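# Load cartons into flow lane by date, earliest first

## Task

Put every carton into the flow lane, sequenced by the date on each one, so the oldest date sits at the lane's front end and later dates follow behind it.

## Robot and tools

Setup. Three identical i2rt Big YAM arms (arm1, arm2, arm3) share the work area. Each has six revolute joints, a two-finger gripper and a camera on its wrist (arm1_cam_wrist, arm2_cam_wrist, arm3_cam_wrist). Two fixed room cameras, cam_a and cam_b, view the scene. All images are 896x504 pixels, and calibration data (K, distortion, T_world_to_cam) was supplied for each camera.

Frames. Every pose is in one scene frame in metres, with the origin on the floor and +z up. Arm feet (base_link): arm1 at (-1.399, -0.834, 0.768), arm2 at (-0.549, -0.349, 0.753), arm3 at (0.555, 0.297, 0.850). Each foot faces its own +x. Table tops under the arms are at z=0.720. The hand point lies between the finger pads, roughly 1 cm behind the tips. The fingers extend along the hand's +z axis and open and close along its y axis. Reach is about 1.0 m from the joint1 axis. Printed hand positions get less accurate the farther the arm reaches.

move. Arguments are arm1, arm2, arm3 (each optional) and cameras. An arm you leave out gets nothing new, but it may still be driving toward an earlier target. Each arm's object may contain:
- joints: absolute targets keyed by name, in radians, with gripper_m in metres. Ranges and done-tolerances: joint1_rad -2.879..2.879 ±0.045 (yaw about the foot, positive is counter-clockwise seen from above, 0 is along the foot's +x); joint2_rad 0..3.141 ±0.14 (shoulder, 0 is upper arm pointing back, positive raises it up and forward); joint3_rad 0..3.019 ±0.09 (elbow, 0 is folded, positive opens); joint4_rad -1.692..1.57 ±0.055 (hand pitch, positive tips fingers up); joint5_rad -1.57..1.57 ±0.03 (sideways swing, positive to the arm's right); joint6_rad -2.094..2.094 ±0.035 (roll, positive is clockwise viewed from behind the hand); gripper_m 0..0.093 ±0.003 (fingertip gap).
- target: one list of 7 numbers [x, y, z, qw, qx, qy, qz]. This is an absolute hand pose in the scene frame (metres, unit quaternion), in the same form the "hand" line prints. The hand travels in a straight line from its current hand_target toward it. When target is present, joints may hold only gripper_m.
- speed: the path's top speed in m/s, 0.002..0.5, default 0.25. Rotation is capped at twice that value in rad/s. It is only allowed together with target.
All motions in one call start at once. All hand paths in a call finish together, timed by the slowest. A path lasts 0.5 to 10 s and a whole action at most 15 s. At each step the controller keeps the commanded pose within 100 mm and 20 degrees of the measured hand. Joints spin at different rates, so joint moves can sweep wide arcs. Hands lag, drift and overshoot, and often finish a centimetre or more away from the goal. Nothing slows down for obstacles or other arms. An unknown key makes the call invalid. An out-of-range value gets it refused. After a refusal, or a stop during or blocking a call, the later move, wait and finished_scene calls in that same reply are skipped. After an invalid call they still run.

cameras (for move and wait): a list drawn from the five names or "all". Omitted or null means all, and [] means none.

wait: seconds 0..10 and optional cameras. It commands nothing and returns the full state and images.

zoom_image: camera name and region [x0, y0, x1, y1] in pixels, with (0,0) at the top-left and at most 504x504. It only works on cameras that appeared in the latest images.

read_manual: section "licences" only. It returns licence text and moves nothing.

finished_scene: scene = the current scene number. It ends the scene permanently, and the goal must hold without the robots afterwards.

Reading results. Each robot shows joint_positions, Joint velocities (rad/s, gripper in m/s; "within noise" means effectively still), joint torques (arm joints only, positive toward larger angles; joints 3 and 4 wrap at ±28 N m), hand, hand_target, joint_status and hand_status. The "move" line gives, per moved arm, "done" or its worst status. Robots under "as last shown" were not commanded, and their lines repeat earlier values. The "pictures" line gives the image order.
- off_target: the joint stopped short and may still be pushing.
- time_out: the joint ran out of time. Each joint then holds a nearby target and keeps pressing; on_its_own lists them, and "held at" is the target, not the reading. Send the reported position to relieve the push.
- "joint command not followed" or "pose unreachable": a self-collision or inter-arm check blocked the move. Affected joints end "not_followed" and may keep trying later. Gripper commands still run.
- limit_stop_at_motor_heat: the motion was cut off by a heat fault. Resend the target afterwards.

Gripper. A closed, empty gripper reads 0.000-0.003. On a rigid part at full force it reads up to about 5 mm under the part's width, or on some units about 2 mm over. Just below the first-contact reading the grip is light. About 5 mm below it the gripper squeezes at its limit of roughly 50-64 N per pad. To release, command a gap clearly wider than the current reading.

Avoid: hard contact between two robots, which fails the scene. That includes one gripper closing on another arm's fingers. The safety check can react too late, and it ignores fingers, gripper housings and wrist cameras. Also avoid knocking anything off the work area or onto the floor (fails the task), dropping cartons, releasing them while moving, slamming, and hard pushes. Arms do not stop on contact. Sustained pushing, holding loads or stretching out heats motors: MOTOR HOT appears at 85 °C, and at 100 °C the arm goes limp and falls for 30-60 s or longer. Robots keep executing their last command while you deliberate. A loose object may occasionally get bumped by an outside disturbance.

Each tool is called after "Emit:" as name([rows], argument=value, ...), one row to a line, values as JSON.

## Session

Emit:
move()

Scene clock: 0.00 s.
Joint torques (N m): no reading
Heat: arm1: hottest joint1_rad 39 °C; arm2: hottest joint2_rad 40 °C; arm3: hottest joint1_rad 35 °C.
Joint velocities: within noise
arm1.joint_positions: joint1_rad=+0.194 joint2_rad=+0.304 joint3_rad=+1.546 joint4_rad=-1.590 joint5_rad=-0.074 joint6_rad=+0.225 gripper_m=+0.09396
arm1.joint_status: not commanded
arm1.hand: x=-1.3980 y=-0.8742 z=+1.3539 quat_wxyz=(-0.413, -0.697, -0.432, +0.395) (m; scene frame)
arm1.hand_target: x=-1.3971 y=-0.8712 z=+1.3606 quat_wxyz=(-0.419, -0.692, -0.430, +0.401) (m; scene frame)
arm1.hand_status: not commanded
arm2.joint_positions: joint1_rad=+0.324 joint2_rad=+0.267 joint3_rad=+1.656 joint4_rad=-1.577 joint5_rad=-0.025 joint6_rad=+0.557 gripper_m=+0.09396
arm2.joint_status: not commanded
arm2.hand: x=-0.5408 y=-0.3488 z=+1.3788 quat_wxyz=(+0.121, +0.719, -0.287, -0.622) (m; scene frame)
arm2.hand_target: x=-0.5353 y=-0.3500 z=+1.3818 quat_wxyz=(+0.122, +0.714, -0.285, -0.628) (m; scene frame)
arm2.hand_status: not commanded
arm3.joint_positions: joint1_rad=+0.466 joint2_rad=+0.542 joint3_rad=+1.486 joint4_rad=-1.413 joint5_rad=-0.179 joint6_rad=-0.503 gripper_m=+0.09396
arm3.joint_status: not commanded
arm3.hand: x=+0.5364 y=+0.1220 z=+1.4334 quat_wxyz=(-0.274, -0.490, -0.695, +0.450) (m; scene frame)
arm3.hand_target: x=+0.5374 y=+0.1259 z=+1.4420 quat_wxyz=(-0.277, -0.485, -0.691, +0.459) (m; scene frame)
arm3.hand_status: not commanded
pictures: arm1_cam_wrist, arm2_cam_wrist, arm3_cam_wrist, cam_a, cam_b

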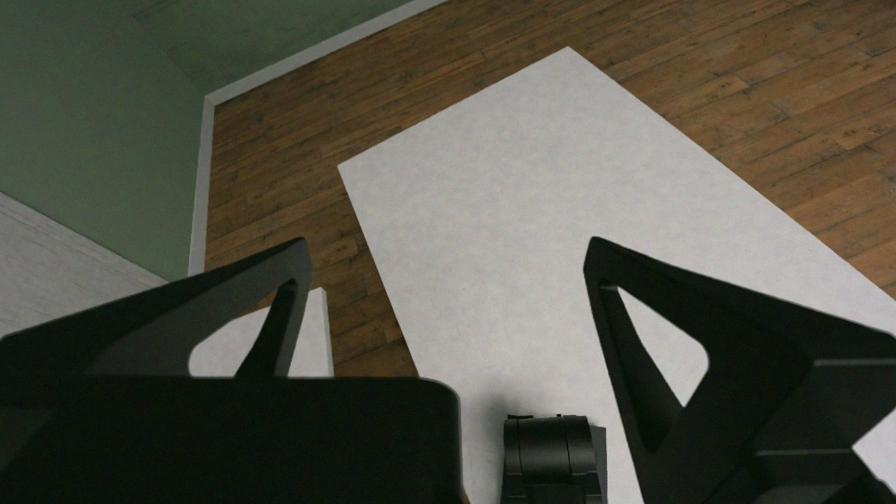

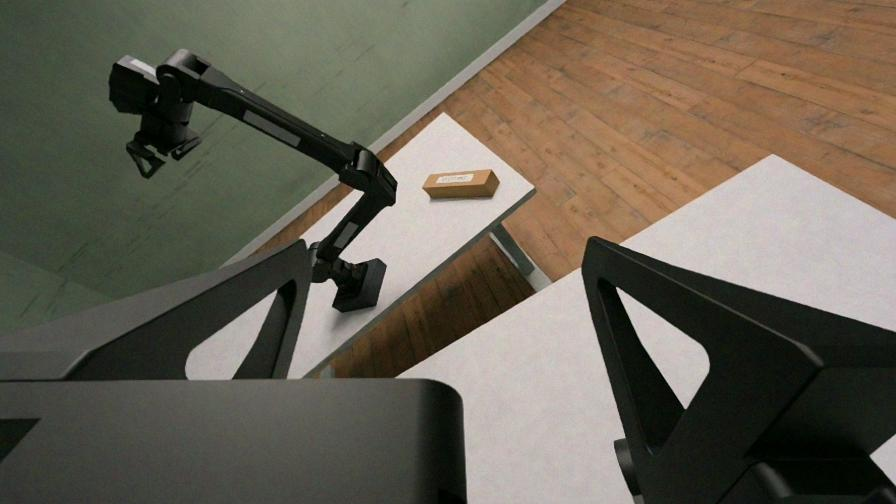

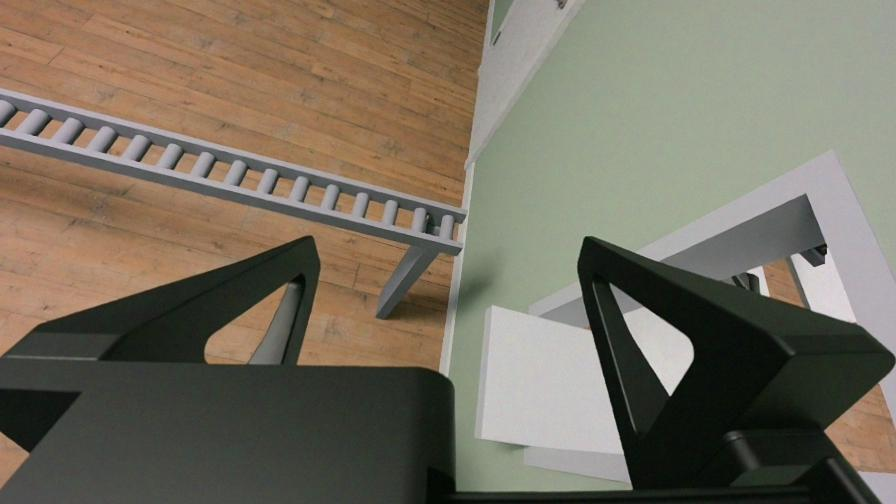

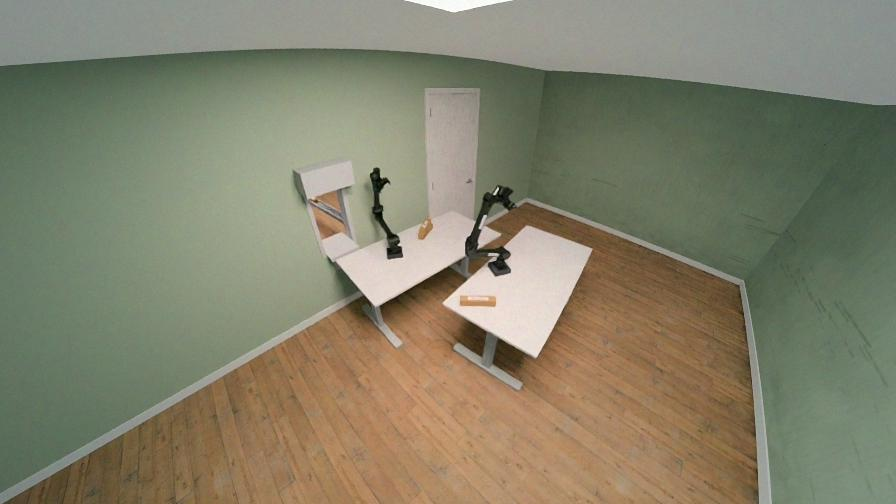

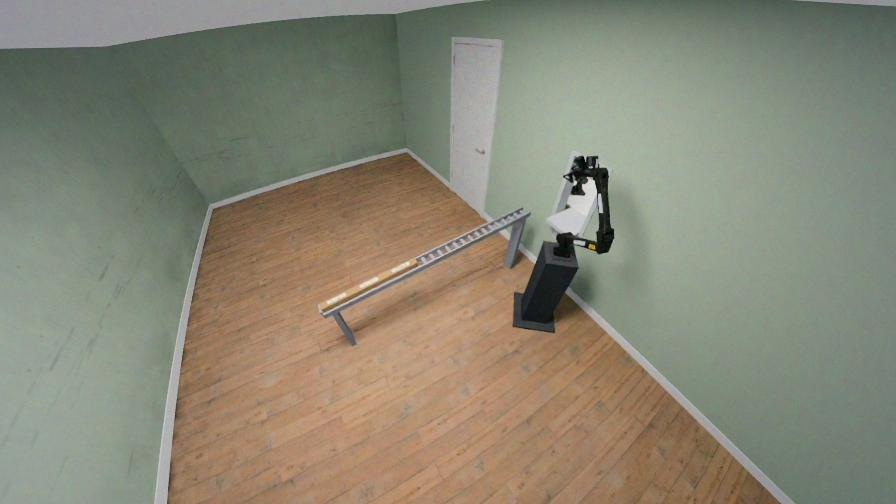

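Emit:
zoom_image(camera="cam_a", region=[280, 140, 620, 400])

Emit:
zoom_image(camera="cam_b", region=[290, 140, 650, 360])

Emit:
zoom_image(camera="cam_b", region=[300, 240, 440, 340])

Emit:
zoom_image(camera="cam_a", region=[440, 270, 520, 330])

Emit:
zoom_image(camera="cam_a", region=[380, 200, 460, 260])

Emit:
zoom_image(camera="arm2_cam_wrist", region=[400, 140, 540, 220])

Scaled by 1.482 from the camera's 896x504 image, which has a finer 1280x720 frame.

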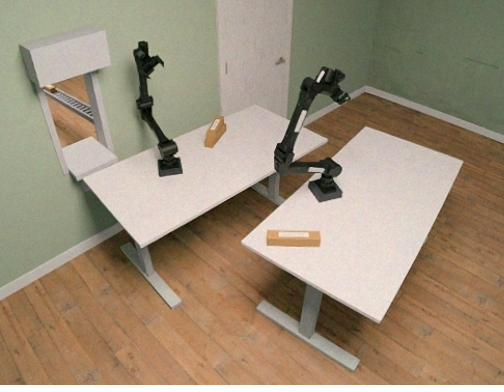

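Scaled by 1.400 from the camera's 896x504 image, which has a finer 1280x720 frame.

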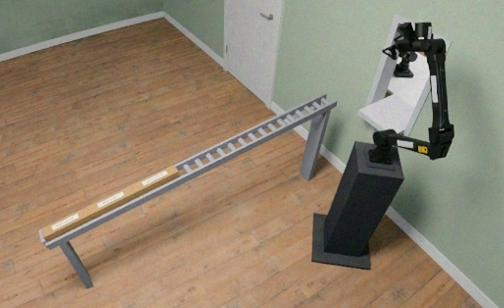

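Scaled by 3.600 from the camera's 896x504 image, which has a finer 1280x720 frame.

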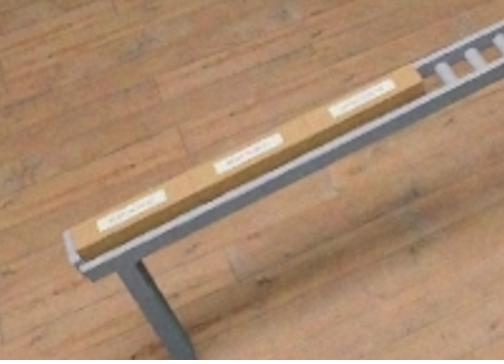

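Scaled by 6.300 from the camera's 896x504 image, which has a finer 1280x720 frame.

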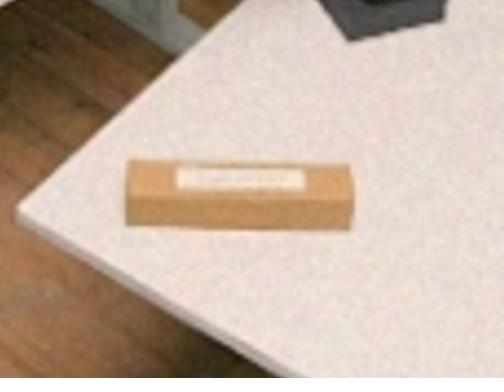

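Scaled by 6.300 from the camera's 896x504 image, which has a finer 1280x720 frame.

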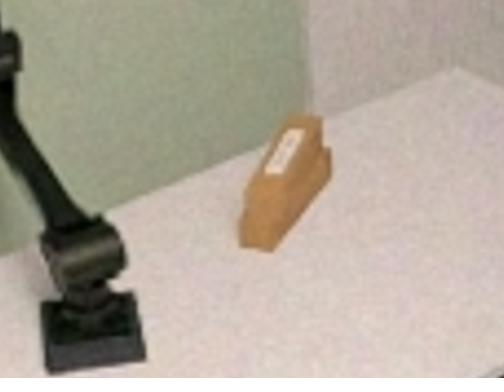

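Scaled by 3.600 from the camera's 896x504 image, which has a finer 1280x720 frame.

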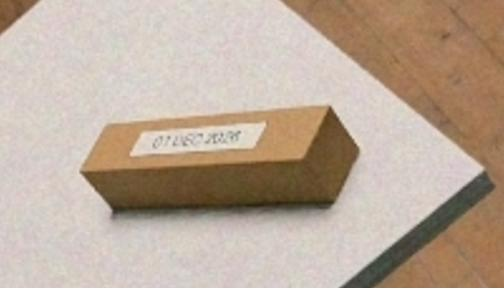

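Emit:
move(arm1={"joints": {"joint1_rad": -2.408, "joint5_rad": 0.0, "joint6_rad": 0.0}}, arm2={"joints": {"joint1_rad": 2.248, "joint5_rad": 0.0, "joint6_rad": 0.0}}, arm3={"joints": {"joint1_rad": -0.639, "joint5_rad": 0.0, "joint6_rad": 0.0}})

Scene clock: 118.57 s.
Joint torques (N m): arm1=[-0.62 9.58 5.72 1.78 0.15 -0.06] | arm2=[0.56 12.57 4.31 2.21 0.02 -0.12] | arm3=[-0.73 3.49 10.02 1.88 0.12 0.16]
Heat: arm1: hottest joint1_rad 39 °C; arm2: hottest joint2_rad 41 °C; arm3: hottest joint3_rad 36 °C.
move: arm1 done; arm2 done; arm3 done
Joint velocities: within noise
arm1.joint_positions: joint1_rad=-2.391 joint2_rad=+0.297 joint3_rad=+1.546 joint4_rad=-1.590 joint5_rad=-0.002 joint6_rad=+0.009 gripper_m=+0.09400
arm1.joint_status: all done
arm1.hand: x=-1.4083 y=-0.8059 z=+1.3542 quat_wxyz=(+0.349, -0.647, +0.496, +0.461) (m; scene frame)
arm1.hand_target: x=-1.4075 y=-0.8059 z=+1.3608 quat_wxyz=(+0.359, -0.642, +0.496, +0.461) (m; scene frame)
arm1.hand_status: not commanded
arm2.joint_positions: joint1_rad=+2.239 joint2_rad=+0.262 joint3_rad=+1.656 joint4_rad=-1.577 joint5_rad=-0.001 joint6_rad=+0.011 gripper_m=+0.09399
arm2.joint_status: all done
arm2.hand: x=-0.5571 y=-0.3245 z=+1.3782 quat_wxyz=(+0.489, +0.510, +0.570, -0.420) (m; scene frame)
arm2.hand_target: x=-0.5578 y=-0.3216 z=+1.3813 quat_wxyz=(+0.491, +0.502, +0.572, -0.424) (m; scene frame)
arm2.hand_status: not commanded
arm3.joint_positions: joint1_rad=-0.628 joint2_rad=+0.542 joint3_rad=+1.486 joint4_rad=-1.413 joint5_rad=-0.002 joint6_rad=-0.008 gripper_m=+0.09398
arm3.joint_status: all done
arm3.hand: x=+0.3812 y=+0.2610 z=+1.4319 quat_wxyz=(-0.053, -0.848, -0.093, +0.520) (m; scene frame)
arm3.hand_target: x=+0.3846 y=+0.2641 z=+1.4405 quat_wxyz=(-0.053, -0.843, -0.083, +0.529) (m; scene frame)
arm3.hand_status: not commanded
pictures: arm1_cam_wrist, arm2_cam_wrist, arm3_cam_wrist, cam_a, cam_b
camera_calibration:
arm1_cam_wrist: T_world_to_cam=[[0.95756, 0.288073, -0.00963725, 1.59705], [0.239668, -0.814345, -0.528584, 0.394841], [-0.160119, 0.503841, -0.848826, 1.4535], [0, 0, 0, 1]] pos_world=[-1.39117, -0.870866, 1.45787]
arm2_cam_wrist: T_world_to_cam=[[-0.993249, -0.115398, -0.011836, -0.576394], [-0.0720089, 0.693335, -0.717009, 1.18108], [0.0909475, -0.711316, -0.696964, 0.903261], [0, 0, 0, 1]] pos_world=[-0.569604, -0.242896, 1.46956]
arm3_cam_wrist: T_world_to_cam=[[-0.207908, 0.978104, -0.00930259, -0.161736], [0.876713, 0.182122, -0.445202, 0.257611], [-0.43376, -0.100717, -0.895382, 1.59674], [0, 0, 0, 1]] pos_world=[0.433126, 0.272097, 1.54288]

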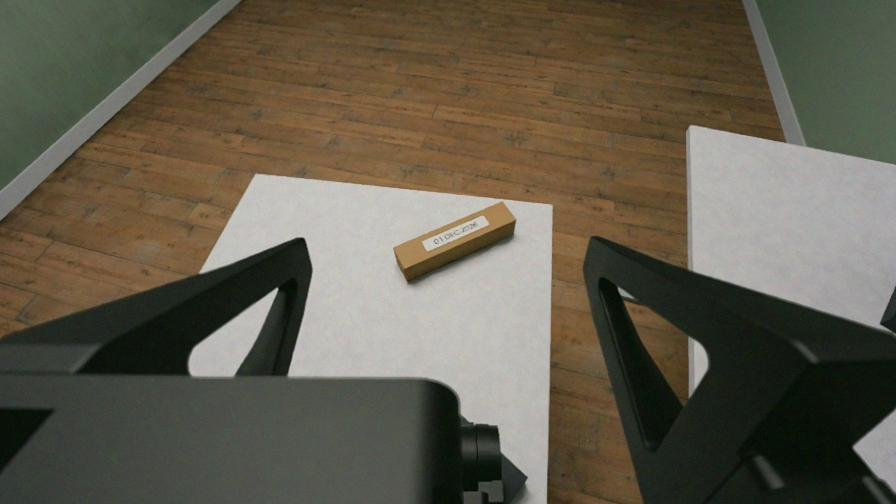

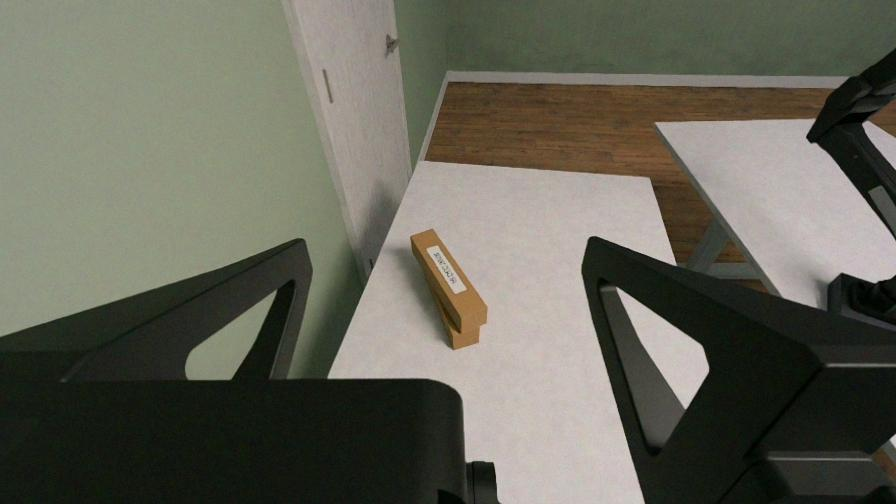

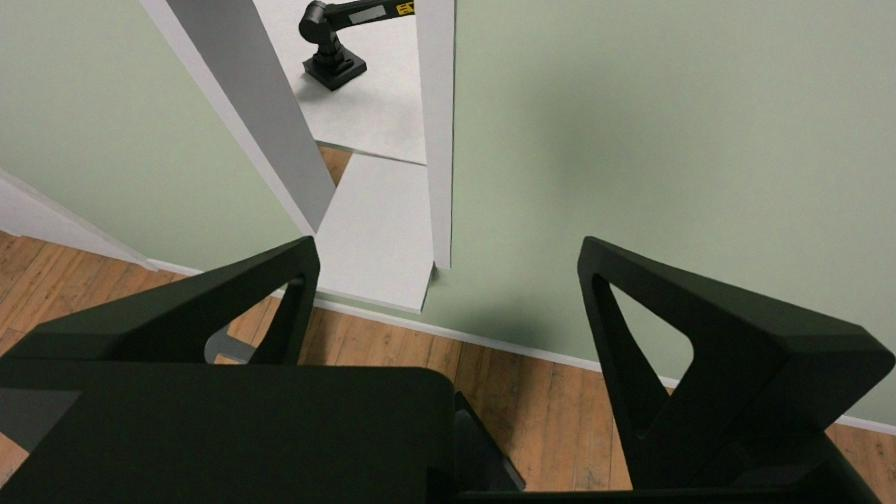

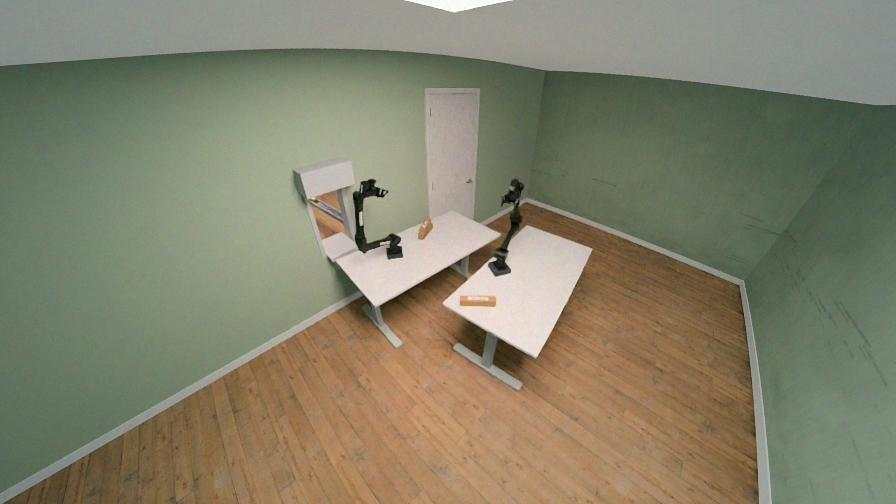

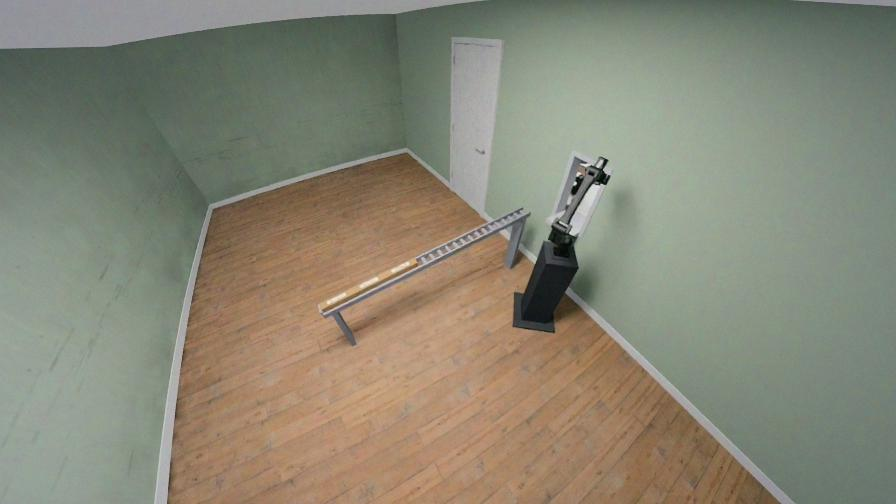

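Emit:
zoom_image(camera="arm1_cam_wrist", region=[380, 190, 530, 290])

Emit:
zoom_image(camera="arm2_cam_wrist", region=[390, 215, 510, 355])

Emit:
zoom_image(camera="arm3_cam_wrist", region=[180, 0, 480, 320])

Emit:
zoom_image(camera="cam_a", region=[280, 150, 380, 270])

Emit:
zoom_image(camera="cam_b", region=[400, 180, 620, 290])

Scaled by 3.360 from the camera's 896x504 image, which has a finer 1280x720 frame.

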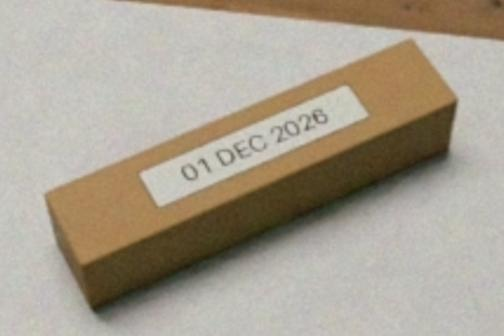

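Scaled by 3.600 from the camera's 896x504 image, which has a finer 1280x720 frame.

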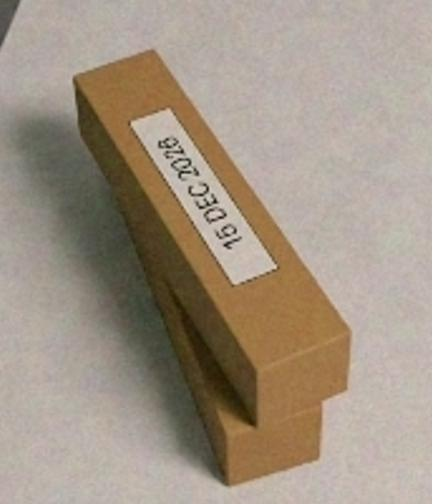

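Scaled by 1.575 from the camera's 896x504 image, which has a finer 1280x720 frame.

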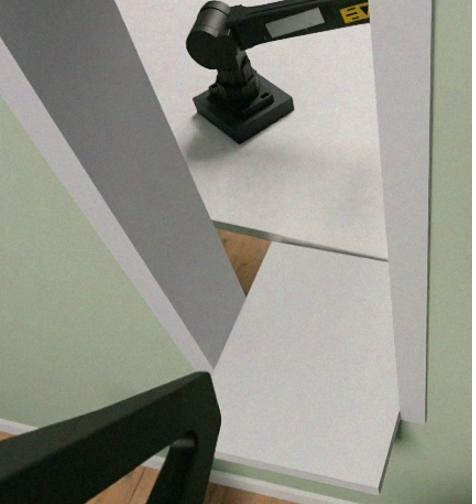

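Scaled by 4.200 from the camera's 896x504 image, which has a finer 1280x720 frame.

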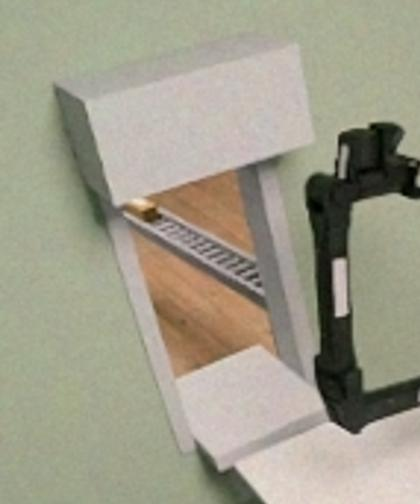

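Scaled by 2.291 from the camera's 896x504 image, which has a finer 1280x720 frame.

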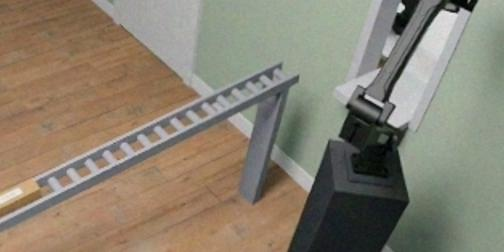

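Emit:
move(arm1={"joints": {"joint1_rad": -2.381, "joint2_rad": 1.85, "joint3_rad": 1.93, "joint4_rad": -1.65, "joint5_rad": 0.0, "joint6_rad": 0.0}}, arm2={"joints": {"joint1_rad": 2.22, "joint2_rad": 1.85, "joint3_rad": 1.93, "joint4_rad": -1.65, "joint5_rad": 0.0, "joint6_rad": 0.0}}, arm3={"joints": {"joint1_rad": 0.95, "joint2_rad": 1.2, "joint3_rad": 1.6, "joint4_rad": -1.2}})

Scene clock: 149.70 s.
Joint torques (N m): arm1=[1.55 -20.54 11.67 -0.2 0.14 -0.06] | arm2=[-0.85 -16.73 11.21 -0.03 0.01 -0.11] | arm3=[0.91 -10.93 14.06 1.68 0.06 0.11]
Heat: arm1: hottest joint1_rad 39 °C; arm2: hottest joint2_rad 41 °C; arm3: hottest joint3_rad 37 °C.
move: arm1 done; arm2 done; arm3 done
Joint velocities: within noise
arm1.joint_positions: joint1_rad=-2.391 joint2_rad=+1.860 joint3_rad=+1.895 joint4_rad=-1.641 joint5_rad=-0.002 joint6_rad=+0.009 gripper_m=+0.09400
arm1.joint_status: all done
arm1.hand: x=-1.5499 y=-0.2879 z=+1.0120 quat_wxyz=(-0.008, -0.793, +0.609, -0.013) (m; scene frame)
arm1.hand_target: x=-1.5566 y=-0.2850 z=+1.0305 quat_wxyz=(+0.003, -0.799, +0.602, +0.001) (m; scene frame)
arm1.hand_status: not commanded
arm2.joint_positions: joint1_rad=+2.232 joint2_rad=+1.836 joint3_rad=+1.919 joint4_rad=-1.642 joint5_rad=-0.001 joint6_rad=+0.011 gripper_m=+0.09399
arm2.joint_status: all done
arm2.hand: x=-0.4824 y=-0.9120 z=+1.0242 quat_wxyz=(+0.012, +0.667, +0.745, -0.005) (m; scene frame)
arm2.hand_target: x=-0.4888 y=-0.9150 z=+1.0207 quat_wxyz=(+0.008, +0.667, +0.745, -0.001) (m; scene frame)
arm2.hand_status: not commanded
arm3.joint_positions: joint1_rad=+0.941 joint2_rad=+1.193 joint3_rad=+1.575 joint4_rad=-1.206 joint5_rad=+0.000 joint6_rad=-0.006 gripper_m=+0.09400
arm3.joint_status: all done
arm3.hand: x=+0.6489 y=-0.1597 z=+1.3195 quat_wxyz=(-0.283, -0.585, -0.724, +0.230) (m; scene frame)
arm3.hand_target: x=+0.6538 y=-0.1630 z=+1.3306 quat_wxyz=(-0.293, -0.581, -0.722, +0.235) (m; scene frame)
arm3.hand_status: not commanded
pictures: arm1_cam_wrist, arm2_cam_wrist, arm3_cam_wrist, cam_a, cam_b
camera_calibration:
arm1_cam_wrist: T_world_to_cam=[[0.965199, 0.260553, -0.0224374, 1.59695], [0.211992, -0.729287, 0.650538, -0.541999], [0.153136, -0.632655, -0.759142, 0.946959], [0, 0, 0, 1]] pos_world=[-1.57149, -0.212267, 1.1073]
arm2_cam_wrist: T_world_to_cam=[[-0.993347, -0.11509, 0.00400215, -0.590293], [-0.0943346, 0.833158, 0.54493, 0.164193], [-0.0660502, 0.540927, -0.838472, 1.44317], [0, 0, 0, 1]] pos_world=[-0.475555, -0.985387, 1.12295]
arm3_cam_wrist: T_world_to_cam=[[-0.979786, -0.199745, -0.0110116, 0.619288], [-0.197415, 0.974324, -0.108261, 0.42837], [0.0323534, -0.103899, -0.994062, 1.39716], [0, 0, 0, 1]] pos_world=[0.646134, -0.148509, 1.44205]

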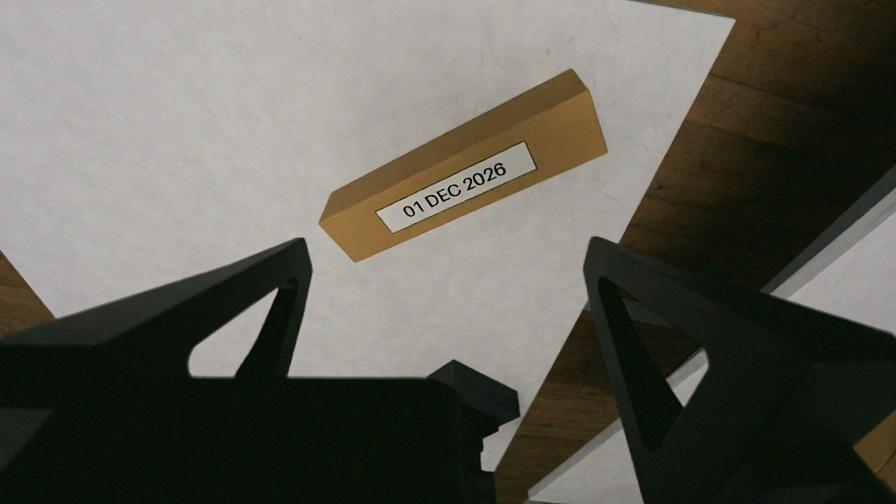

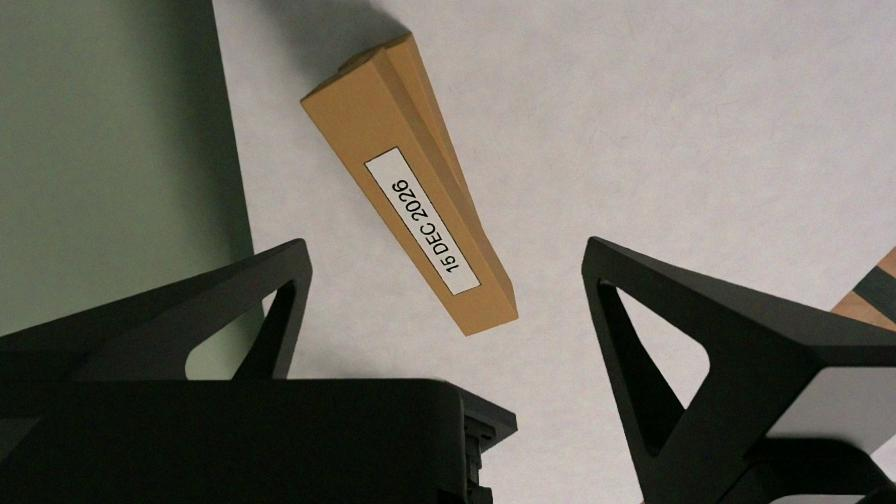

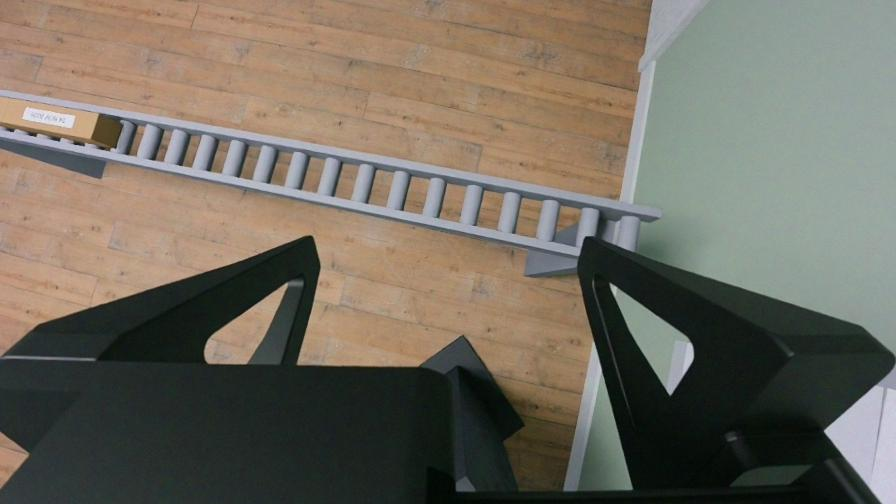

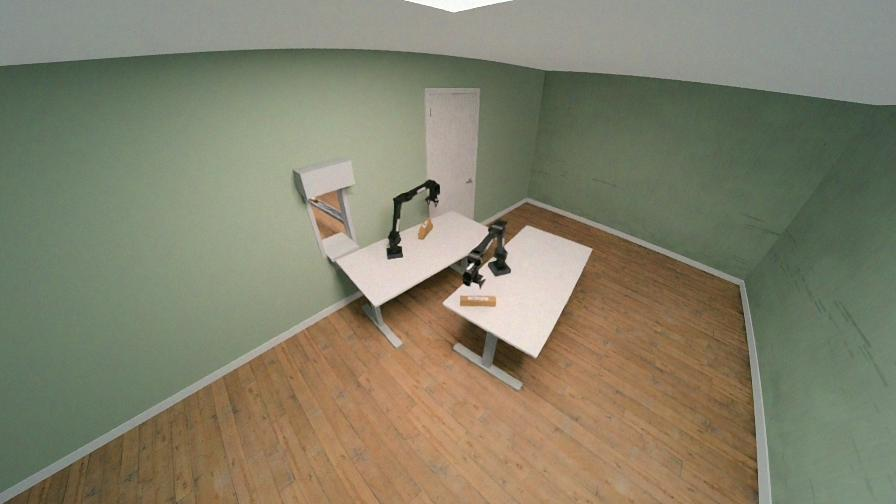

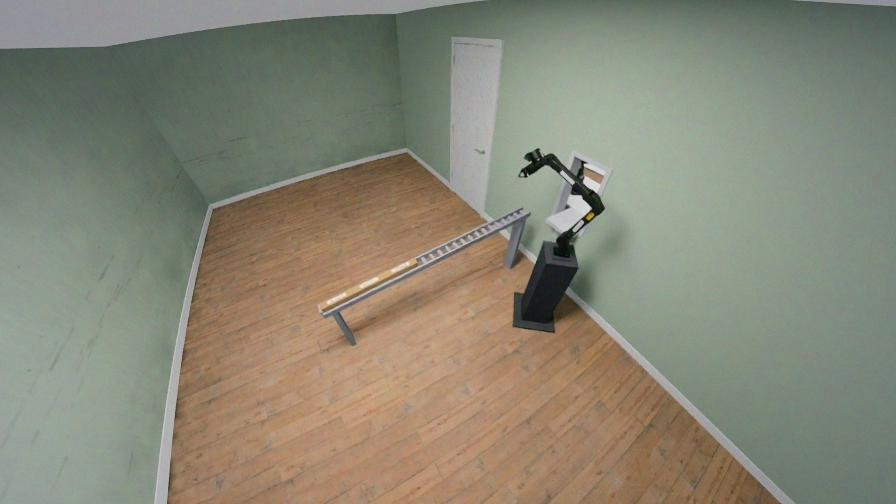

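Emit:
zoom_image(camera="arm2_cam_wrist", region=[290, 20, 530, 350])

Emit:
zoom_image(camera="arm3_cam_wrist", region=[0, 80, 140, 180])

Emit:
zoom_image(camera="arm3_cam_wrist", region=[480, 150, 680, 290])

Scaled by 1.527 from the camera's 896x504 image, which has a finer 1280x720 frame.

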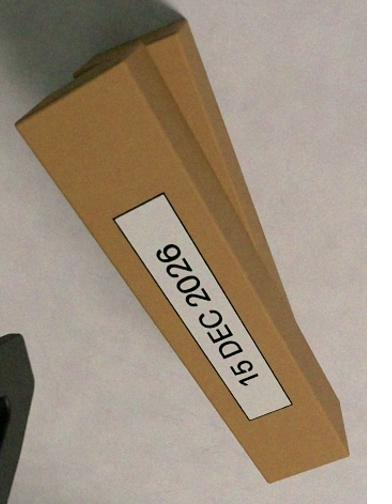

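Scaled by 3.600 from the camera's 896x504 image, which has a finer 1280x720 frame.

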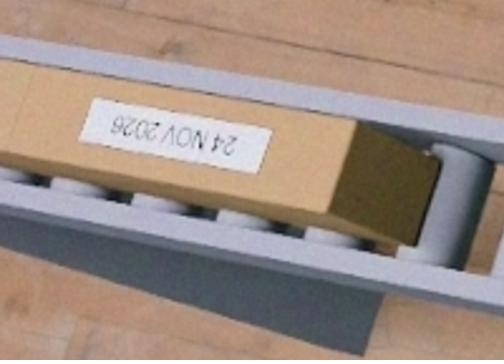

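Scaled by 2.520 from the camera's 896x504 image, which has a finer 1280x720 frame.

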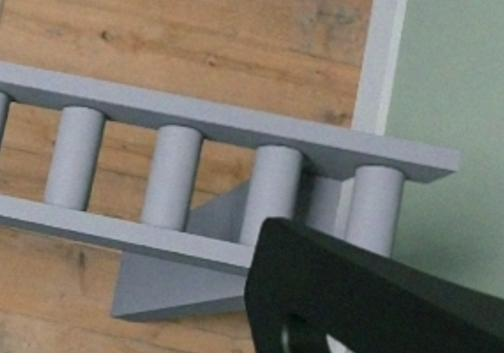

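Emit:
move(arm1={"target": [-1.526, -0.396, 0.93, 0, -0.3741, 0.9274, 0]}, arm2={"target": [-0.4811, -0.8249, 0.94, 0, 0.4748, 0.8801, 0]}, arm3={"joints": {"joint1_rad": -0.35, "joint2_rad": 1.0, "joint3_rad": 1.5, "joint4_rad": -1.2}})

Scene clock: 238.13 s.
Joint torques (N m): arm1=[1.67 -16.03 8.49 0.42 0.25 0.15] | arm2=[0.73 -14.21 8.72 0.7 0.02 -0.13] | arm3=[-0.62 -7 11.38 1.83 0.04 0.13]
Heat: arm1: hottest joint3_rad 45 °C; arm2: hottest joint2_rad 44 °C; arm3: hottest joint3_rad 44 °C.
move: arm1 done; arm2 done; arm3 done
Joint velocities: within noise
arm1.joint_positions: joint1_rad=-2.391 joint2_rad=+1.588 joint3_rad=+1.297 joint4_rad=-1.313 joint5_rad=-0.006 joint6_rad=+1.076 gripper_m=+0.09400
arm1.joint_status: not commanded
arm1.hand: x=-1.5202 y=-0.3973 z=+0.9224 quat_wxyz=(-0.003, -0.373, +0.928, -0.014) (m; scene frame)
arm1.hand_target: x=-1.5260 y=-0.3960 z=+0.9301 quat_wxyz=(+0.000, -0.374, +0.927, +0.000) (m; scene frame)
arm1.hand_status: done (0.010 m and 1.7 deg from the pose sent, 0.138 m and 61.0 deg at the start)
arm2.joint_positions: joint1_rad=+2.246 joint2_rad=+1.635 joint3_rad=+1.441 joint4_rad=-1.388 joint5_rad=+0.006 joint6_rad=-0.423 gripper_m=+0.09399
arm2.joint_status: not commanded
arm2.hand: x=-0.4858 y=-0.8284 z=+0.9437 quat_wxyz=(+0.001, +0.485, +0.875, +0.000) (m; scene frame)
arm2.hand_target: x=-0.4812 y=-0.8249 z=+0.9401 quat_wxyz=(+0.000, +0.475, +0.880, +0.000) (m; scene frame)
arm2.hand_status: done (0.007 m and 1.3 deg from the pose sent, 0.121 m and 27.0 deg at the start)
arm3.joint_positions: joint1_rad=-0.339 joint2_rad=+0.998 joint3_rad=+1.500 joint4_rad=-1.206 joint5_rad=+0.000 joint6_rad=-0.005 gripper_m=+0.09401
arm3.joint_status: all done
arm3.hand: x=+0.2053 y=+0.1088 z=+1.3593 quat_wxyz=(-0.102, -0.880, -0.226, +0.406) (m; scene frame)
arm3.hand_target: x=+0.2018 y=+0.1118 z=+1.3599 quat_wxyz=(-0.102, -0.880, -0.218, +0.408) (m; scene frame)
arm3.hand_status: not commanded
pictures: arm1_cam_wrist, arm2_cam_wrist, arm3_cam_wrist, cam_a, cam_b
camera_calibration:
arm1_cam_wrist: T_world_to_cam=[[0.694666, -0.719332, -0.000691555, 0.774106], [-0.552882, -0.534538, 0.639211, -1.64473], [-0.460174, -0.443656, -0.769031, -0.0429114], [0, 0, 0, 1]] pos_world=[-1.46683, -0.341372, 1.01887]
arm2_cam_wrist: T_world_to_cam=[[-0.845175, -0.53437, 0.0113389, -0.865966], [-0.435844, 0.701313, 0.564093, -0.155104], [-0.309386, 0.471815, -0.825634, 1.14258], [0, 0, 0, 1]] pos_world=[-0.445995, -0.893055, 1.04066]
arm3_cam_wrist: T_world_to_cam=[[-0.472957, 0.881025, -0.0102974, 0.0161144], [0.85973, 0.458904, -0.224214, 0.0802181], [-0.192813, -0.114897, -0.974486, 1.49963], [0, 0, 0, 1]] pos_world=[0.227802, 0.121292, 1.47952]

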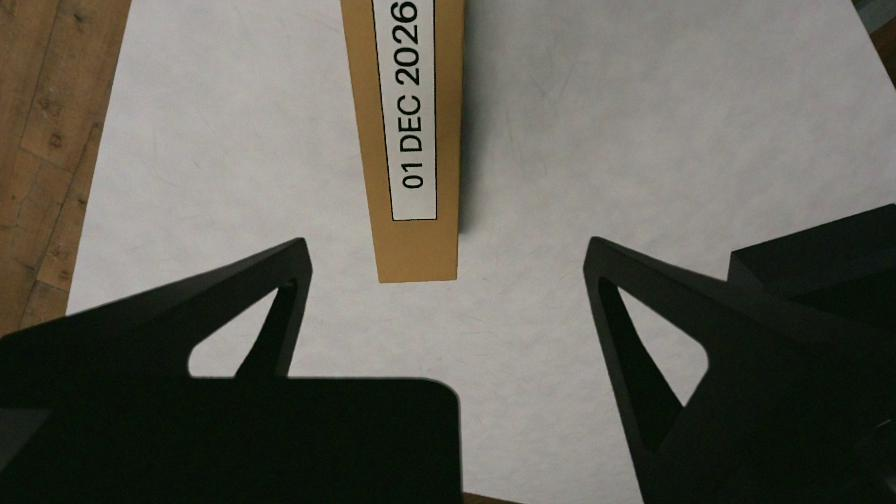

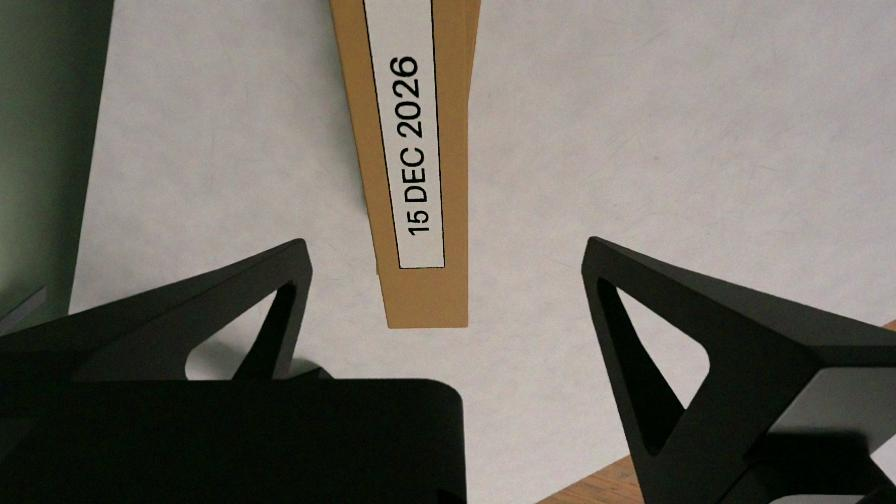

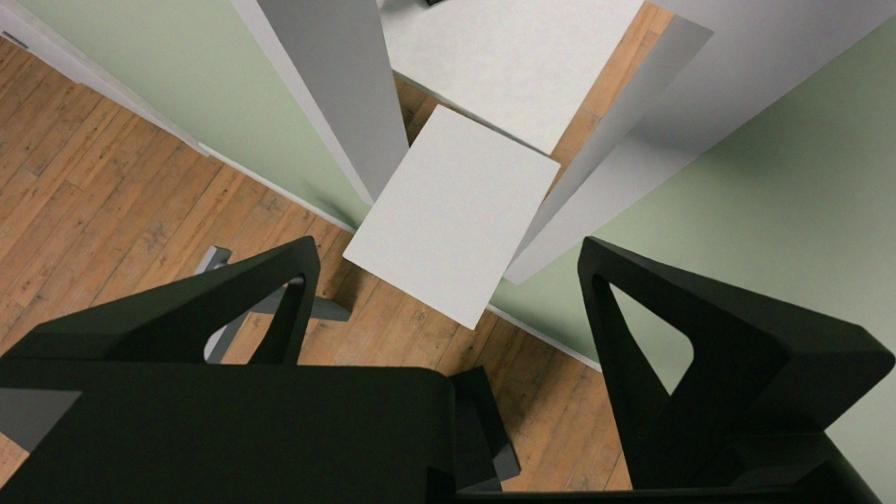

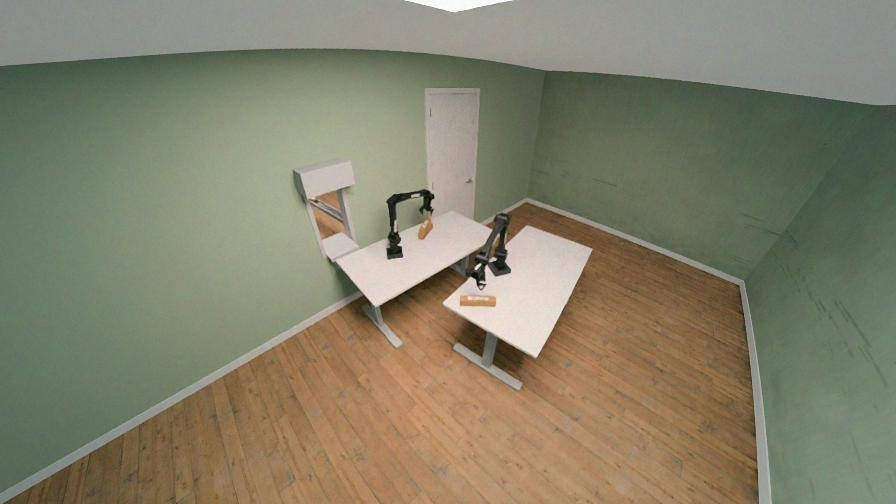

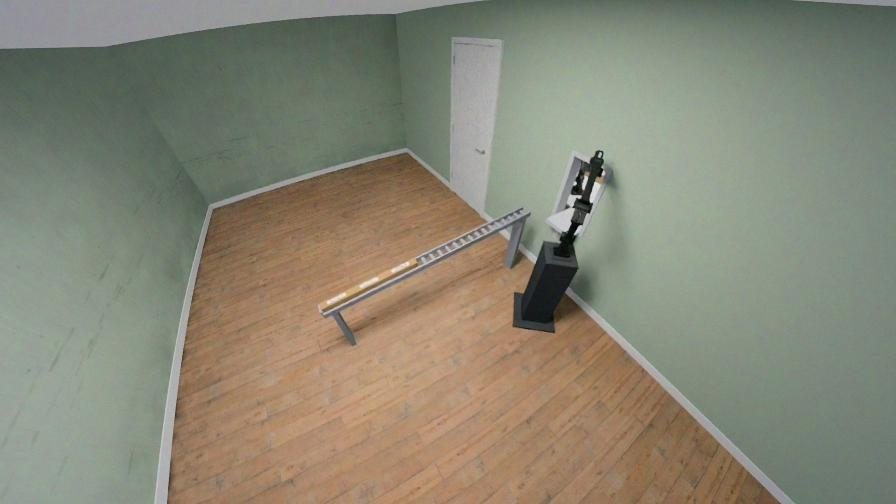

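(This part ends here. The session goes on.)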